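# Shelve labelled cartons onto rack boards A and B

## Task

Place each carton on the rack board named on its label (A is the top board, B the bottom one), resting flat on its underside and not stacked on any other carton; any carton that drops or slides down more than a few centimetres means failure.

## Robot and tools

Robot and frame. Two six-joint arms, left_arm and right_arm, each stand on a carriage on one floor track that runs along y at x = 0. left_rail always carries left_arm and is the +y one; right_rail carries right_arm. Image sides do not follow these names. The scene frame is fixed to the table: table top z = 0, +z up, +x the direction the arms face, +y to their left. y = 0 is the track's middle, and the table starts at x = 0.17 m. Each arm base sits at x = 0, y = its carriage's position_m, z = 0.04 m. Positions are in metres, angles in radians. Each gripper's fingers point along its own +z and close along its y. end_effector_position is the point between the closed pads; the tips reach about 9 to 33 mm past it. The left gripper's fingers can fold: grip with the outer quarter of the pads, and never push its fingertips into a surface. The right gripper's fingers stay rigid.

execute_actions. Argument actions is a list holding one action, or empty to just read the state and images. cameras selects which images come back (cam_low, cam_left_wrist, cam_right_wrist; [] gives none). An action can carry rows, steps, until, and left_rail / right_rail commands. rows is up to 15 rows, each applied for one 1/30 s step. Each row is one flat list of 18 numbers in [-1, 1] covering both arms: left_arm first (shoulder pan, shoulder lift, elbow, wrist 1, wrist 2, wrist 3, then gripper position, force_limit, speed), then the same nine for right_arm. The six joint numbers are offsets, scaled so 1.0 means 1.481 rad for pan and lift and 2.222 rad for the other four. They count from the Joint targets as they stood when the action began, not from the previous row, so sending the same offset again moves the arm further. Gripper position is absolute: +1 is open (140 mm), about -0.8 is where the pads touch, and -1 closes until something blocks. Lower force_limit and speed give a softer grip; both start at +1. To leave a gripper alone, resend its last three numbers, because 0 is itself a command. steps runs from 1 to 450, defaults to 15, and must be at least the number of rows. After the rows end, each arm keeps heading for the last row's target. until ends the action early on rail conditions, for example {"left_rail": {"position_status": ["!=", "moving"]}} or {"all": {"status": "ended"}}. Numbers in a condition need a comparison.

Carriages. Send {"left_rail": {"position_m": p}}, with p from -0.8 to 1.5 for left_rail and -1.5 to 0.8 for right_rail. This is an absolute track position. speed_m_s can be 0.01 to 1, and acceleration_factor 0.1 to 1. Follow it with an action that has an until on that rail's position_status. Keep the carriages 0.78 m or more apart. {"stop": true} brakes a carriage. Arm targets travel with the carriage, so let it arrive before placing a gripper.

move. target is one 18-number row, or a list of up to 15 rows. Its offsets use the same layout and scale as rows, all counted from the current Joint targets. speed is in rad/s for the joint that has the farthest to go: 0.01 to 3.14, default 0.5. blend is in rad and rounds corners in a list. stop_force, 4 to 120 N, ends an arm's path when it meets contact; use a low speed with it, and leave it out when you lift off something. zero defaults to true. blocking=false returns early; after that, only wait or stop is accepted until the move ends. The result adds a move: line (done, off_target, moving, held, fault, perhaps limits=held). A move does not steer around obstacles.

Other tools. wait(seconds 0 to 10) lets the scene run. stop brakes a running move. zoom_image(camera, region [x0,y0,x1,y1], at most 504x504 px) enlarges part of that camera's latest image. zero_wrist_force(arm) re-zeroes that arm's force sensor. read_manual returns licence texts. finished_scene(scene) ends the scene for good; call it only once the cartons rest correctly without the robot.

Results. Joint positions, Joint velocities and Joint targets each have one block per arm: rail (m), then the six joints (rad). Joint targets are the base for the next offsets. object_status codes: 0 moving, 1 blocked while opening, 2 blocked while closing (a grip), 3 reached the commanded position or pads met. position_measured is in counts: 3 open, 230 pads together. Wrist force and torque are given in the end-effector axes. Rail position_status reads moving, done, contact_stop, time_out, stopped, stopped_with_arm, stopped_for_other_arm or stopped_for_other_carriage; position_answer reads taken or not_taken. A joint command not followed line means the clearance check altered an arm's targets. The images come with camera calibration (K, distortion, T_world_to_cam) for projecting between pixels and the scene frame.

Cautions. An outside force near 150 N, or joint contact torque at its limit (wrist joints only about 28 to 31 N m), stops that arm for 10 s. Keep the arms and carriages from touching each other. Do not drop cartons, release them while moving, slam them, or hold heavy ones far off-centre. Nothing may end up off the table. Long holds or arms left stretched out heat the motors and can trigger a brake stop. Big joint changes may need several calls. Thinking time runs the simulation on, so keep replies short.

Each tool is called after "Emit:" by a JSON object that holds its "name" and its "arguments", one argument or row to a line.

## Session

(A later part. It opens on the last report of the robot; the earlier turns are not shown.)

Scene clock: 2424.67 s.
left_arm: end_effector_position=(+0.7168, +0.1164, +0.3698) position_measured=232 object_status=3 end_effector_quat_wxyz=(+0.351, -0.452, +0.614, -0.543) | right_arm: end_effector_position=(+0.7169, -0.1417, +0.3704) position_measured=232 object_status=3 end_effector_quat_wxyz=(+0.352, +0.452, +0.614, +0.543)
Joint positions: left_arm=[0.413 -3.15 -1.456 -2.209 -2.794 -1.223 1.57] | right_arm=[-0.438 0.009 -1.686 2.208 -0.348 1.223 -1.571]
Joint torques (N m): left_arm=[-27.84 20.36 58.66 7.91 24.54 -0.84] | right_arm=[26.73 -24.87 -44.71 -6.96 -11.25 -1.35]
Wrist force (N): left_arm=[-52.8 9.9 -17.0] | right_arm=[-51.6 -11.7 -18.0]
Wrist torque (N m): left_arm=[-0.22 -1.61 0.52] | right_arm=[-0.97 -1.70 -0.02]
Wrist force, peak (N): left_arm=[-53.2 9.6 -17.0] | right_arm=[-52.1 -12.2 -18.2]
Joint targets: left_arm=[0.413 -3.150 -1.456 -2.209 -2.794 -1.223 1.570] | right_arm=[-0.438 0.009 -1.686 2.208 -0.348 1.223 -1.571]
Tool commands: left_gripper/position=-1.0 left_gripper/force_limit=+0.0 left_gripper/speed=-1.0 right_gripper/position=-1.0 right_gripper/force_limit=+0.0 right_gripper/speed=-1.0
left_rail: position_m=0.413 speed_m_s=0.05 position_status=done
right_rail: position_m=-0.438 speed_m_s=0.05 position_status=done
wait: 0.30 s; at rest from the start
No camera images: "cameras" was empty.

Emit:
{"name": "move", "arguments": {
  "target": [0.0003, -0.05768, 0.035017, 0.003426, 0, 0, -1.0, 0.0, -1.0, -0.0003, 0.05768, -0.035017, -0.003426, 0, 0, -1.0, 0.0, -1.0],
  "speed": 0.08,
  "cameras": ["cam_low","cam_left_wrist","cam_right_wrist"]
}}

Scene clock: 2432.90 s.
left_arm: end_effector_position=(+0.7668, +0.1163, +0.3698) position_measured=232 object_status=3 end_effector_quat_wxyz=(+0.351, -0.453, +0.614, -0.543) | right_arm: end_effector_position=(+0.7669, -0.1416, +0.3704) position_measured=232 object_status=3 end_effector_quat_wxyz=(+0.352, +0.452, +0.614, +0.543)
Joint positions: left_arm=[0.413 -3.15 -1.542 -2.131 -2.786 -1.223 1.57] | right_arm=[-0.438 0.009 -1.6 2.131 -0.356 1.223 -1.571]
Joint torques (N m): left_arm=[-29.47 30.15 64.38 9.29 20.19 -0.84] | right_arm=[26.77 -29.83 -49.43 -8.62 -11.34 -1.42]
Wrist force (N): left_arm=[-52.8 9.7 -16.8] | right_arm=[-52.0 -11.9 -18.0]
Wrist torque (N m): left_arm=[-0.24 -1.62 0.53] | right_arm=[-1.05 -1.61 -0.01]
Wrist force, peak (N): left_arm=[-53.6 9.8 -17.4] | right_arm=[-52.3 -11.9 -18.4]
Joint targets: left_arm=[0.413 -3.150 -1.542 -2.131 -2.786 -1.223 1.570] | right_arm=[-0.438 0.009 -1.600 2.130 -0.356 1.223 -1.571]
left_rail: position_m=0.413 speed_m_s=0.05 position_status=done
right_rail: position_m=-0.438 speed_m_s=0.05 position_status=done
move: done
camera_calibration:
cam_left_wrist: T_world_to_cam=[[-0.190683, 0.00944206, -0.981606, 0.517058], [0.0128077, 0.999893, 0.00712999, -0.132564], [0.981568, -0.0112125, -0.190783, -0.498096], [0, 0, 0, 1]] pos_world=[0.589207, 0.122083, 0.413464]
cam_right_wrist: T_world_to_cam=[[0.169321, -0.0232981, 0.985286, -0.491138], [0.0364848, -0.998887, -0.0298896, -0.156581], [0.984885, 0.0410089, -0.168282, -0.511122], [0, 0, 0, 1]] pos_world=[0.59227, -0.146888, 0.393218]

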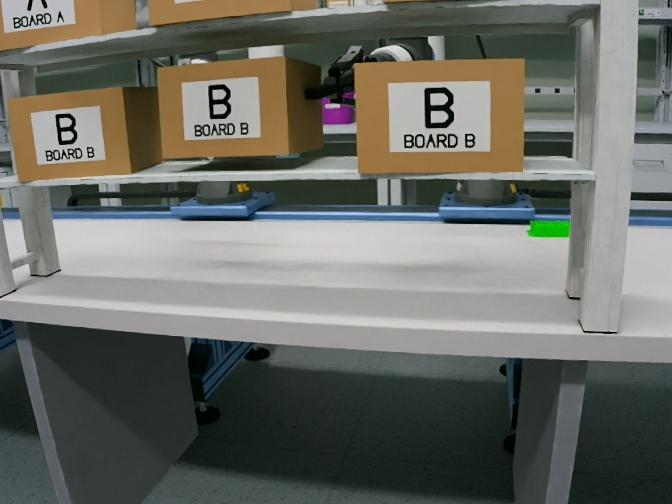

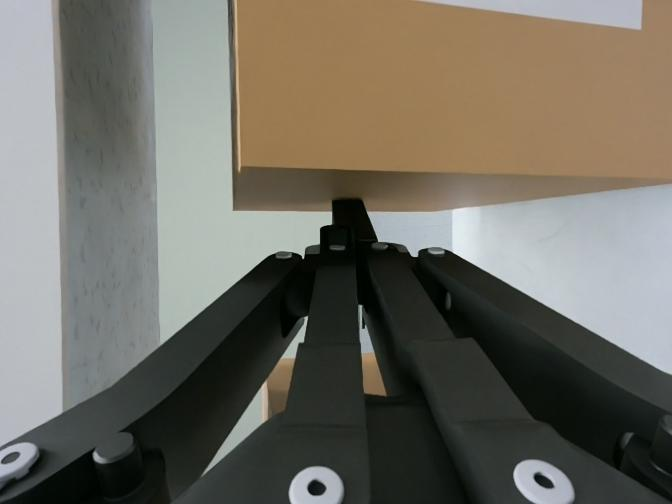

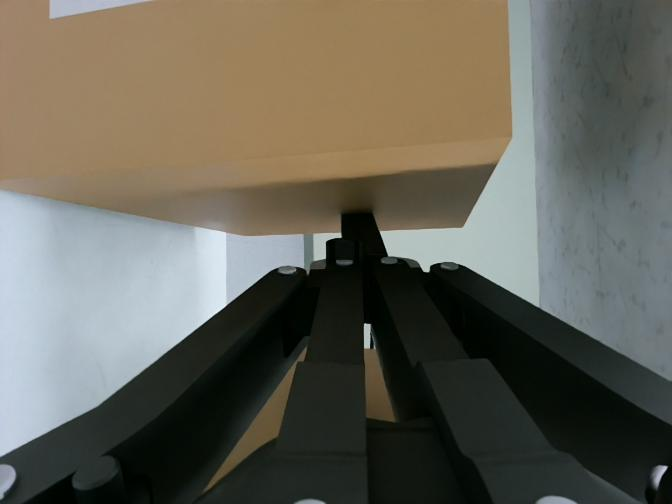

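Emit:
{"name": "zoom_image", "arguments": {
  "camera": "cam_left_wrist",
  "region": [200, 252, 452, 504]
}}

Emit:
{"name": "zoom_image", "arguments": {
  "camera": "cam_low",
  "region": [140, 30, 392, 219]
}}

Scaled by 2.000.

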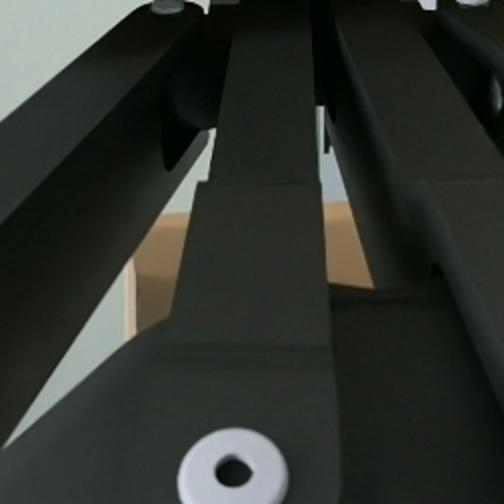

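Scaled by 2.000.

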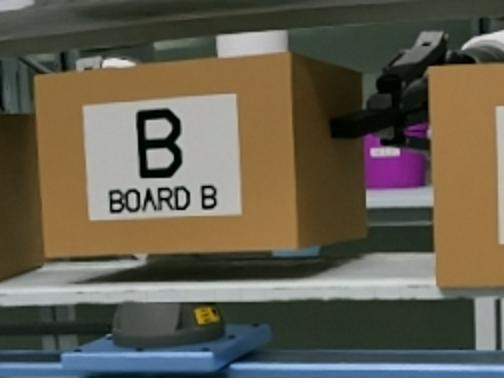

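Emit:
{"name": "move", "arguments": {
  "target": [
    [0, -0.0091, -0.0061, 0.0122, 0, 0, -1.0, 0.0, -1.0, 0, 0.0091, 0.0061, -0.0122, 0, 0, -1.0, 0.0, -1.0],
    [0, -0.020991, -0.014168, 0.028159, 0, 0, -1.0, 0.0, -1.0, 0, 0.020991, 0.014168, -0.028159, 0, 0, -1.0, 0.0, -1.0]
  ],
  "speed": [0.04, 0.015],
  "blend": [0.003, 0],
  "stop_force": 8,
  "cameras": ["cam_low","cam_left_wrist","cam_right_wrist"]
}}

Scene clock: 2473.97 s.
left_arm: end_effector_position=(+0.7672, +0.1163, +0.3480) position_measured=232 object_status=3 end_effector_quat_wxyz=(+0.351, -0.453, +0.614, -0.543) | right_arm: end_effector_position=(+0.7673, -0.1416, +0.3479) position_measured=232 object_status=3 end_effector_quat_wxyz=(+0.352, +0.452, +0.614, +0.543)
Joint positions: left_arm=[0.413 -3.15 -1.564 -2.154 -2.741 -1.223 1.57] | right_arm=[-0.438 0.009 -1.577 2.154 -0.403 1.223 -1.571]
Joint torques (N m): left_arm=[-34.36 67.81 56.84 0.79 15.14 -1] | right_arm=[31.05 -53.46 -44.45 0.39 -11.02 -1.41]
Wrist force (N): left_arm=[-52.8 3.8 -17.0] | right_arm=[-52.8 -6.1 -21.1]
Wrist torque (N m): left_arm=[-0.11 -1.64 0.42] | right_arm=[-1.04 -1.65 0.09]
Wrist force, peak (N): left_arm=[-53.1 9.7 -16.9] | right_arm=[-53.2 -2.4 -24.4]
Joint targets: left_arm=[0.413 -3.150 -1.564 -2.154 -2.741 -1.223 1.570] | right_arm=[-0.438 0.009 -1.577 2.154 -0.403 1.223 -1.571]
left_rail: position_m=0.413 speed_m_s=0.05 position_status=done
right_rail: position_m=-0.438 speed_m_s=0.05 position_status=done
move: contact (left_arm, right_arm); path passed 1 of 2 targets; left_arm: the wrist 1 is farthest, 0.017 rad from its target; right_arm: the wrist 1 is farthest, 0.016 rad from its target
camera_calibration:
cam_left_wrist: T_world_to_cam=[[-0.190587, 0.00944173, -0.981625, 0.495667], [0.012807, 0.999893, 0.0071309, -0.132412], [0.981587, -0.0112126, -0.190687, -0.502598], [0, 0, 0, 1]] pos_world=[0.589507, 0.122083, 0.391664]
cam_right_wrist: T_world_to_cam=[[0.169127, -0.0233072, 0.985319, -0.468919], [0.0364907, -0.998887, -0.0298916, -0.157267], [0.984919, 0.0410105, -0.168088, -0.515295], [0, 0, 0, 1]] pos_world=[0.592569, -0.146888, 0.370719]

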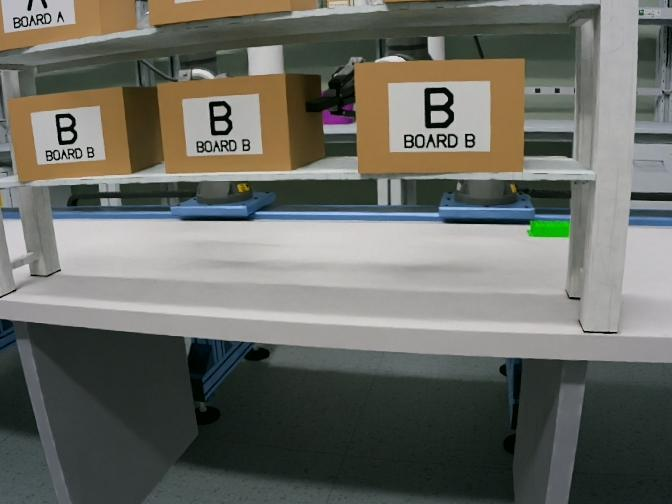

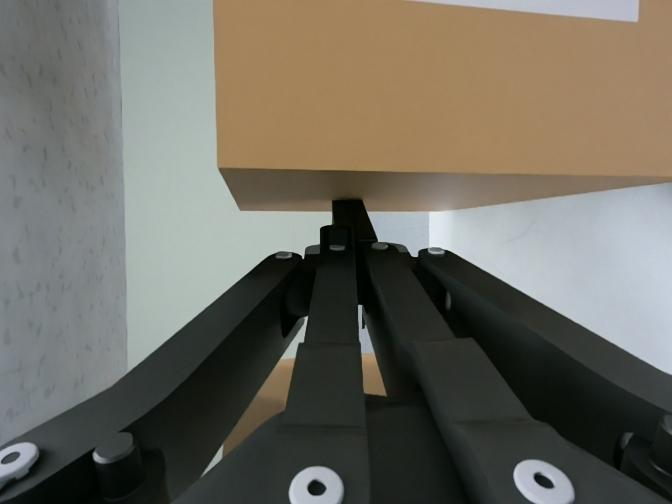

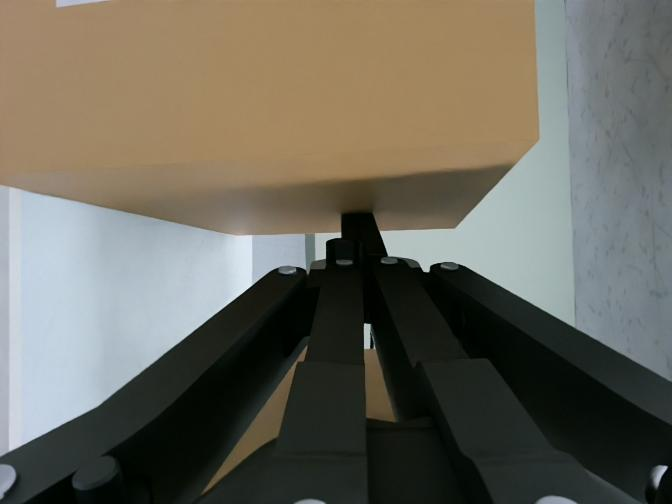

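Emit:
{"name": "move", "arguments": {
  "target": [
    [0, -0.00105, -0.0007, 0.0014, 0, 0, -1.0, 0.0, -1.0, 0, 0.00105, 0.0007, -0.0014, 0, 0, -1.0, 0.0, -1.0],
    [0.00675, -0.00105, -0.0007, 0.0014, 0, 0, -1.0, 0.0, -1.0, -0.00675, 0.00105, 0.0007, -0.0014, 0, 0, -1.0, 0.0, -1.0]
  ],
  "speed": [0.01, 0.03],
  "blend": [0, 0],
  "cameras": ["cam_low","cam_left_wrist","cam_right_wrist"]
}}

Scene clock: 2533.13 s.
left_arm: end_effector_position=(+0.7700, +0.1237, +0.3464) position_measured=232 object_status=3 end_effector_quat_wxyz=(+0.354, -0.456, +0.612, -0.541) | right_arm: end_effector_position=(+0.7700, -0.1490, +0.3463) position_measured=232 object_status=3 end_effector_quat_wxyz=(+0.354, +0.455, +0.612, +0.541)
Joint positions: left_arm=[0.413 -3.14 -1.566 -2.155 -2.737 -1.223 1.57] | right_arm=[-0.438 -0.001 -1.575 2.156 -0.406 1.223 -1.571]
Joint torques (N m): left_arm=[10.99 27.73 41.96 1.75 -1.7 -1.43] | right_arm=[-14.26 -33.06 -37.01 -3.03 2.8 -1.26]
Wrist force (N): left_arm=[-1.0 1.2 0.0] | right_arm=[3.5 -1.2 -0.4]
Wrist torque (N m): left_arm=[-0.10 0.21 0.38] | right_arm=[-0.02 -0.98 0.06]
Wrist force, peak (N): left_arm=[-51.7 -7.2 -25.4] | right_arm=[-53.1 -3.6 -23.2]
Joint targets: left_arm=[0.413 -3.140 -1.566 -2.155 -2.737 -1.223 1.570] | right_arm=[-0.438 -0.001 -1.575 2.156 -0.406 1.223 -1.571]
left_rail: position_m=0.413 speed_m_s=0.05 position_status=done
right_rail: position_m=-0.438 speed_m_s=0.05 position_status=done
move: done
camera_calibration:
cam_left_wrist: T_world_to_cam=[[-0.190859, 0.00759156, -0.981588, 0.495054], [0.0031159, 0.99997, 0.00712787, -0.132417], [0.981613, -0.00169811, -0.190877, -0.506707], [0, 0, 0, 1]] pos_world=[0.592288, 0.127794, 0.390164]
cam_right_wrist: T_world_to_cam=[[0.16909, -0.0250214, 0.985283, -0.468159], [0.026815, -0.999191, -0.0299765, -0.157412], [0.985236, 0.0314891, -0.168283, -0.519555], [0, 0, 0, 1]] pos_world=[0.595267, -0.152638, 0.369118]

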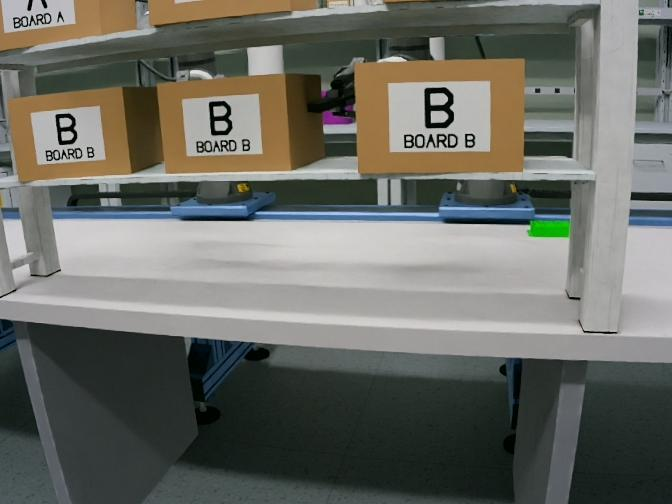

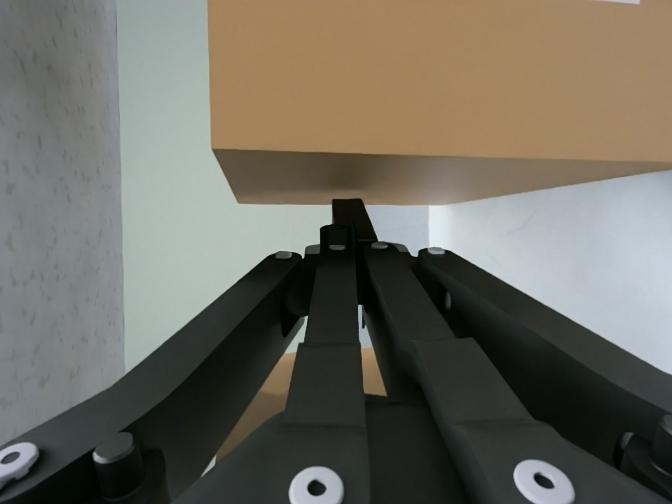

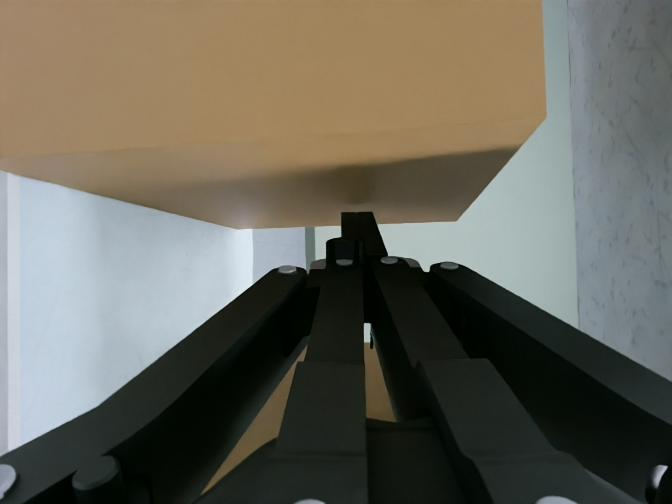

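Emit:
{"name": "move", "arguments": {
  "target": [
    [0.0070, 0.07421, -0.0240, -0.02535, 0, 0, -1.0, 0.0, -1.0, -0.0074, -0.07462, 0.02355, 0.02598, 0, 0, -1.0, 0.0, -1.0],
    [0.01242, 0.17706, -0.0901, -0.02779, 0, 0, -1.0, 0.0, -1.0, -0.0128, -0.17747, 0.08965, 0.02842, 0, 0, -1.0, 0.0, -1.0],
    [-0.03822, 0.12305, -0.10187, 0.01997, 0, 0, -1.0, 0.0, -1.0, 0.03781, -0.12345, 0.10142, -0.01934, 0, 0, -1.0, 0.0, -1.0]
  ],
  "speed": [0.1, 0.16, 0.12],
  "blend": [0.015, 0.01, 0],
  "cameras": ["cam_low","cam_left_wrist","cam_right_wrist"]
}}

Scene clock: 2566.10 s.
left_arm: end_effector_position=(+0.6275, +0.0878, +0.3152) position_measured=232 object_status=3 end_effector_quat_wxyz=(+0.339, -0.438, +0.624, -0.551) | right_arm: end_effector_position=(+0.6280, -0.1135, +0.3160) position_measured=232 object_status=3 end_effector_quat_wxyz=(+0.339, +0.438, +0.624, +0.551)
Joint positions: left_arm=[0.413 -3.196 -1.384 -2.381 -2.693 -1.223 1.57] | right_arm=[-0.438 0.055 -1.758 2.381 -0.449 1.223 -1.571]
Joint torques (N m): left_arm=[-17.34 4.92 31.87 5.64 -1.98 -1.17] | right_arm=[14.1 -7.39 -27.25 -5.58 3.02 -1.25]
Wrist force (N): left_arm=[-1.3 1.2 0.2] | right_arm=[3.7 -1.2 -0.6]
Wrist torque (N m): left_arm=[-0.07 0.27 0.36] | right_arm=[-0.05 -1.00 0.11]
Wrist force, peak (N): left_arm=[-1.2 2.2 0.4] | right_arm=[4.1 -1.8 -0.4]
Joint targets: left_arm=[0.413 -3.196 -1.384 -2.382 -2.693 -1.223 1.570] | right_arm=[-0.438 0.055 -1.758 2.381 -0.449 1.223 -1.571]
left_rail: position_m=0.413 speed_m_s=0.05 position_status=done
right_rail: position_m=-0.438 speed_m_s=0.05 position_status=done
move: done
camera_calibration:
cam_left_wrist: T_world_to_cam=[[-0.189632, 0.0182639, -0.981685, 0.435821], [0.0593058, 0.998215, 0.00711535, -0.131001], [0.980063, -0.0568703, -0.190376, -0.367204], [0, 0, 0, 1]] pos_world=[0.450298, 0.101924, 0.358865]
cam_right_wrist: T_world_to_cam=[[0.169507, -0.0155662, 0.985406, -0.412556], [0.0822376, -0.996165, -0.0298825, -0.153555], [0.982092, 0.0861027, -0.167577, -0.377885], [0, 0, 0, 1]] pos_world=[0.453677, -0.126851, 0.338622]

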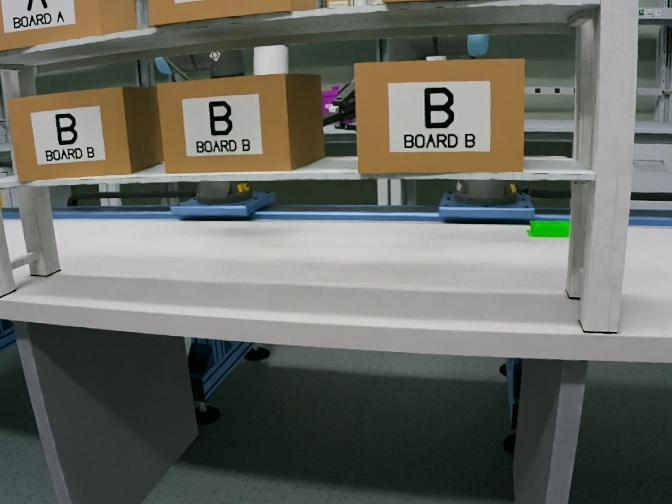

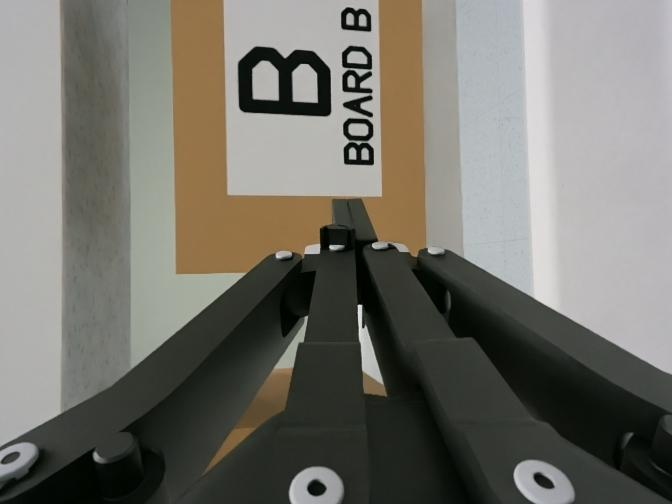

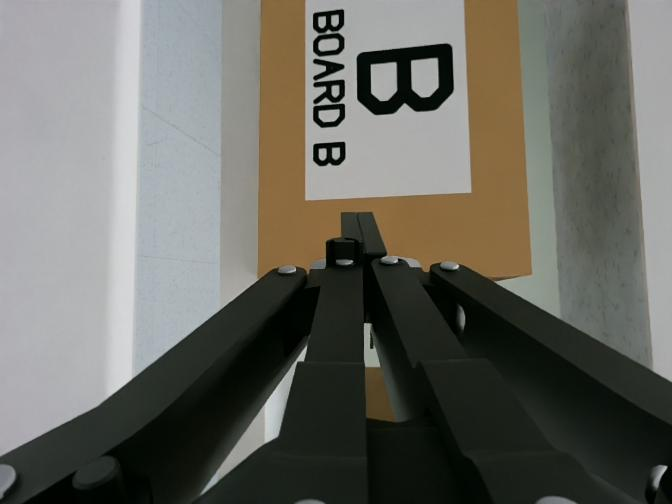

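Emit:
{"name": "move", "arguments": {
  "target": [0.0029, -0.0715, 0.0393, 0.00835, 0, 0, -1.0, 0.0, -1.0, -0.0029, 0.0715, -0.0393, -0.00835, 0, 0, -1.0, 0.0, -1.0],
  "speed": 0.045,
  "stop_force": 15,
  "cameras": ["cam_low","cam_left_wrist","cam_right_wrist"]
}}

Scene clock: 2582.67 s.
left_arm: end_effector_position=(+0.6868, +0.0875, +0.3152) position_measured=232 object_status=3 end_effector_quat_wxyz=(+0.340, -0.439, +0.624, -0.550) | right_arm: end_effector_position=(+0.6872, -0.1132, +0.3160) position_measured=232 object_status=3 end_effector_quat_wxyz=(+0.341, +0.439, +0.623, +0.550)
Joint positions: left_arm=[0.413 -3.192 -1.49 -2.294 -2.674 -1.223 1.57] | right_arm=[-0.438 0.05 -1.652 2.294 -0.467 1.223 -1.571]
Joint torques (N m): left_arm=[15.52 9.3 52.2 4.58 -1.79 -1.33] | right_arm=[-13.75 -17.68 -42.22 -5.44 3.04 -1.54]
Wrist force (N): left_arm=[0.3 0.0 -3.2] | right_arm=[4.6 -0.2 -3.3]
Wrist torque (N m): left_arm=[0.04 0.29 0.40] | right_arm=[-0.14 -0.93 0.06]
Wrist force, peak (N): left_arm=[-0.4 2.4 -2.9] | right_arm=[3.9 -1.7 -4.6]
Joint targets: left_arm=[0.413 -3.192 -1.490 -2.294 -2.674 -1.223 1.570] | right_arm=[-0.438 0.050 -1.652 2.294 -0.467 1.223 -1.571]
left_rail: position_m=0.413 speed_m_s=0.05 position_status=done
right_rail: position_m=-0.438 speed_m_s=0.05 position_status=done
move: done
camera_calibration:
cam_left_wrist: T_world_to_cam=[[-0.189705, 0.017486, -0.981685, 0.447182], [0.0551283, 0.998454, 0.0071315, -0.13132], [0.980292, -0.0527658, -0.190376, -0.42581], [0, 0, 0, 1]] pos_world=[0.50949, 0.10083, 0.358865]
cam_right_wrist: T_world_to_cam=[[0.169454, -0.0162799, 0.985404, -0.422652], [0.0780746, -0.996499, -0.0298892, -0.155262], [0.982441, 0.0819998, -0.16759, -0.436906], [0, 0, 0, 1]] pos_world=[0.512977, -0.125773, 0.338622]

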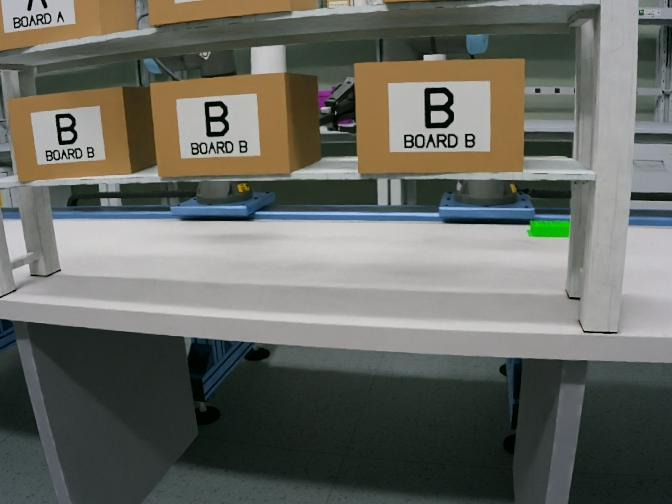

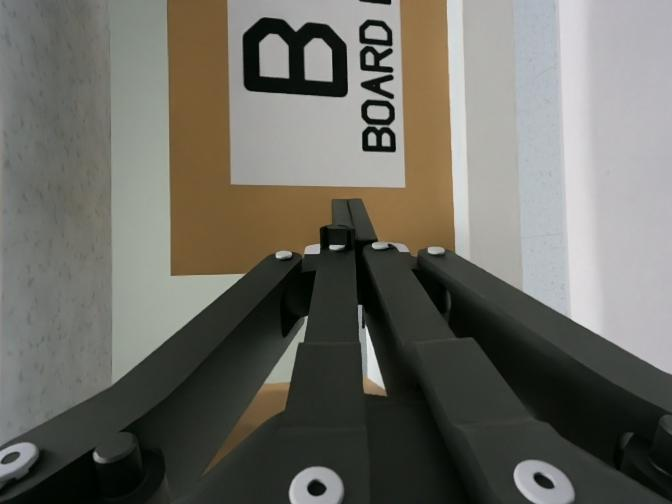

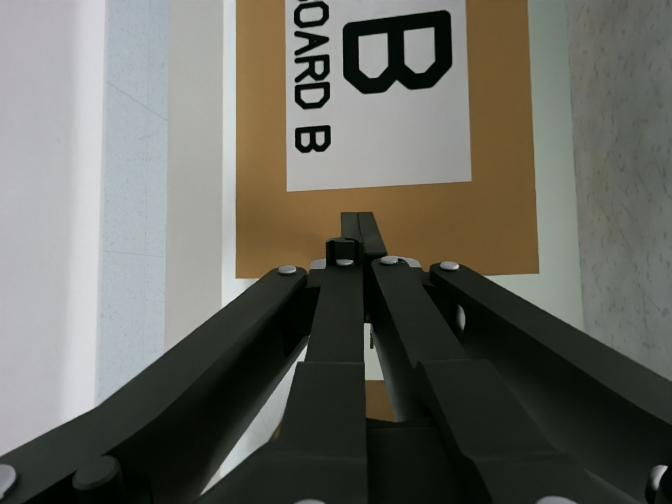

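Emit:
{"name": "move", "arguments": {
  "target": [
    [0, 0.07173, -0.03931, -0.00838, 0, 0, -1.0, 0.0, -1.0, 0, -0.07146, 0.03931, 0.00811, 0, 0, -1.0, 0.0, -1.0],
    [0.0813, 0.27779, 0.13456, -0.51602, 0, 0, -1.0, 0.0, -1.0, -0.08103, -0.27752, -0.13456, 0.51575, 0, 0, -1.0, 0.0, -1.0]
  ],
  "speed": [0.12, 0.4],
  "blend": [0.02, 0],
  "cameras": ["cam_low","cam_left_wrist","cam_right_wrist"]
}}

Scene clock: 2604.93 s.
left_arm: end_effector_position=(+0.4930, +0.1564, +0.5176) position_measured=232 object_status=3 end_effector_quat_wxyz=(+0.228, -0.585, +0.654, -0.422) | right_arm: end_effector_position=(+0.4934, -0.1819, +0.5182) position_measured=232 object_status=3 end_effector_quat_wxyz=(+0.228, +0.584, +0.654, +0.423)
Joint positions: left_arm=[0.413 -3.072 -1.078 -1.995 -3.821 -1.223 1.57] | right_arm=[-0.438 -0.07 -2.063 1.995 0.679 1.223 -1.571]
Joint torques (N m): left_arm=[12.45 25.34 60.61 -2.77 -0.99 -1.09] | right_arm=[-14.06 -14.16 -48.04 3.65 2.49 -1.54]
Wrist force (N): left_arm=[-0.9 0.8 0.0] | right_arm=[4.1 -1.7 -1.4]
Wrist torque (N m): left_arm=[-0.10 0.16 0.36] | right_arm=[-0.10 -1.00 0.15]
Wrist force, peak (N): left_arm=[0.3 0.0 -3.5] | right_arm=[5.1 0.0 -3.5]
Joint targets: left_arm=[0.413 -3.072 -1.078 -1.995 -3.821 -1.223 1.570] | right_arm=[-0.438 -0.070 -2.063 1.995 0.679 1.223 -1.571]
left_rail: position_m=0.413 speed_m_s=0.05 position_status=done
right_rail: position_m=-0.438 speed_m_s=0.05 position_status=done
move: done
camera_calibration:
cam_left_wrist: T_world_to_cam=[[-0.58633, -0.0330976, -0.809396, 0.722151], [-0.0626101, 0.998028, 0.0045439, -0.131418], [0.807649, 0.0533406, -0.587246, 0.0801991], [0, 0, 0, 1]] pos_world=[0.350418, 0.150782, 0.6322]
cam_right_wrist: T_world_to_cam=[[0.565617, -0.0642973, 0.822158, -0.709791], [-0.0569157, -0.997622, -0.0388635, -0.131536], [0.822702, -0.0248119, -0.567931, 0.0599421], [0, 0, 0, 1]] pos_world=[0.344669, -0.175373, 0.612491]

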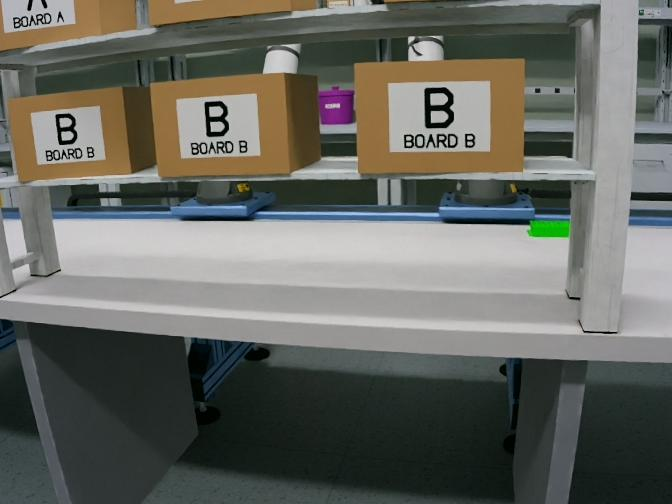

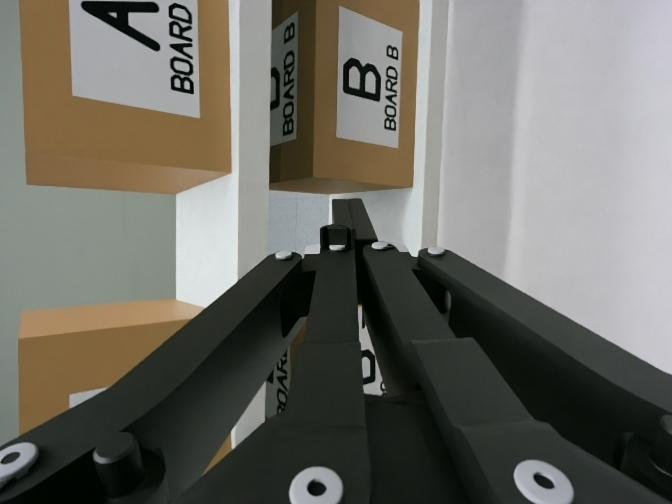

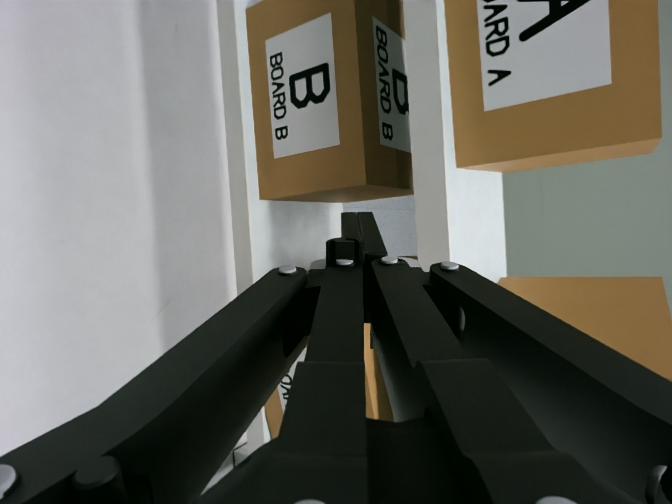

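Emit:
{"name": "zoom_image", "arguments": {
  "camera": "cam_left_wrist",
  "region": [0, 160, 300, 480]
}}

Emit:
{"name": "zoom_image", "arguments": {
  "camera": "cam_low",
  "region": [0, 0, 672, 200]
}}

Scaled by 1.575.

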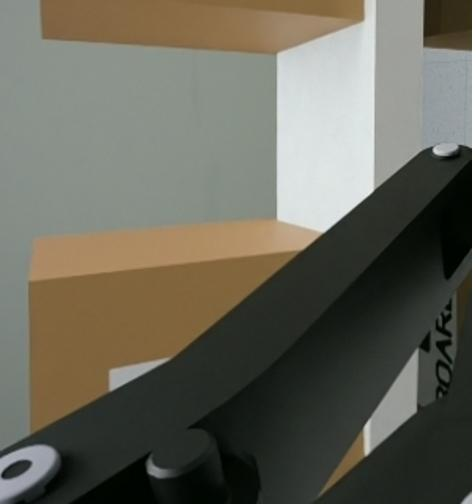

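Region (0, 0, 672, 200) is 672x200 pixels. A region can be at most 504 by 504 pixels.

Emit:
{"name": "finished_scene", "arguments": {
  "scene": 2
}}

The scene is finished: the task was done.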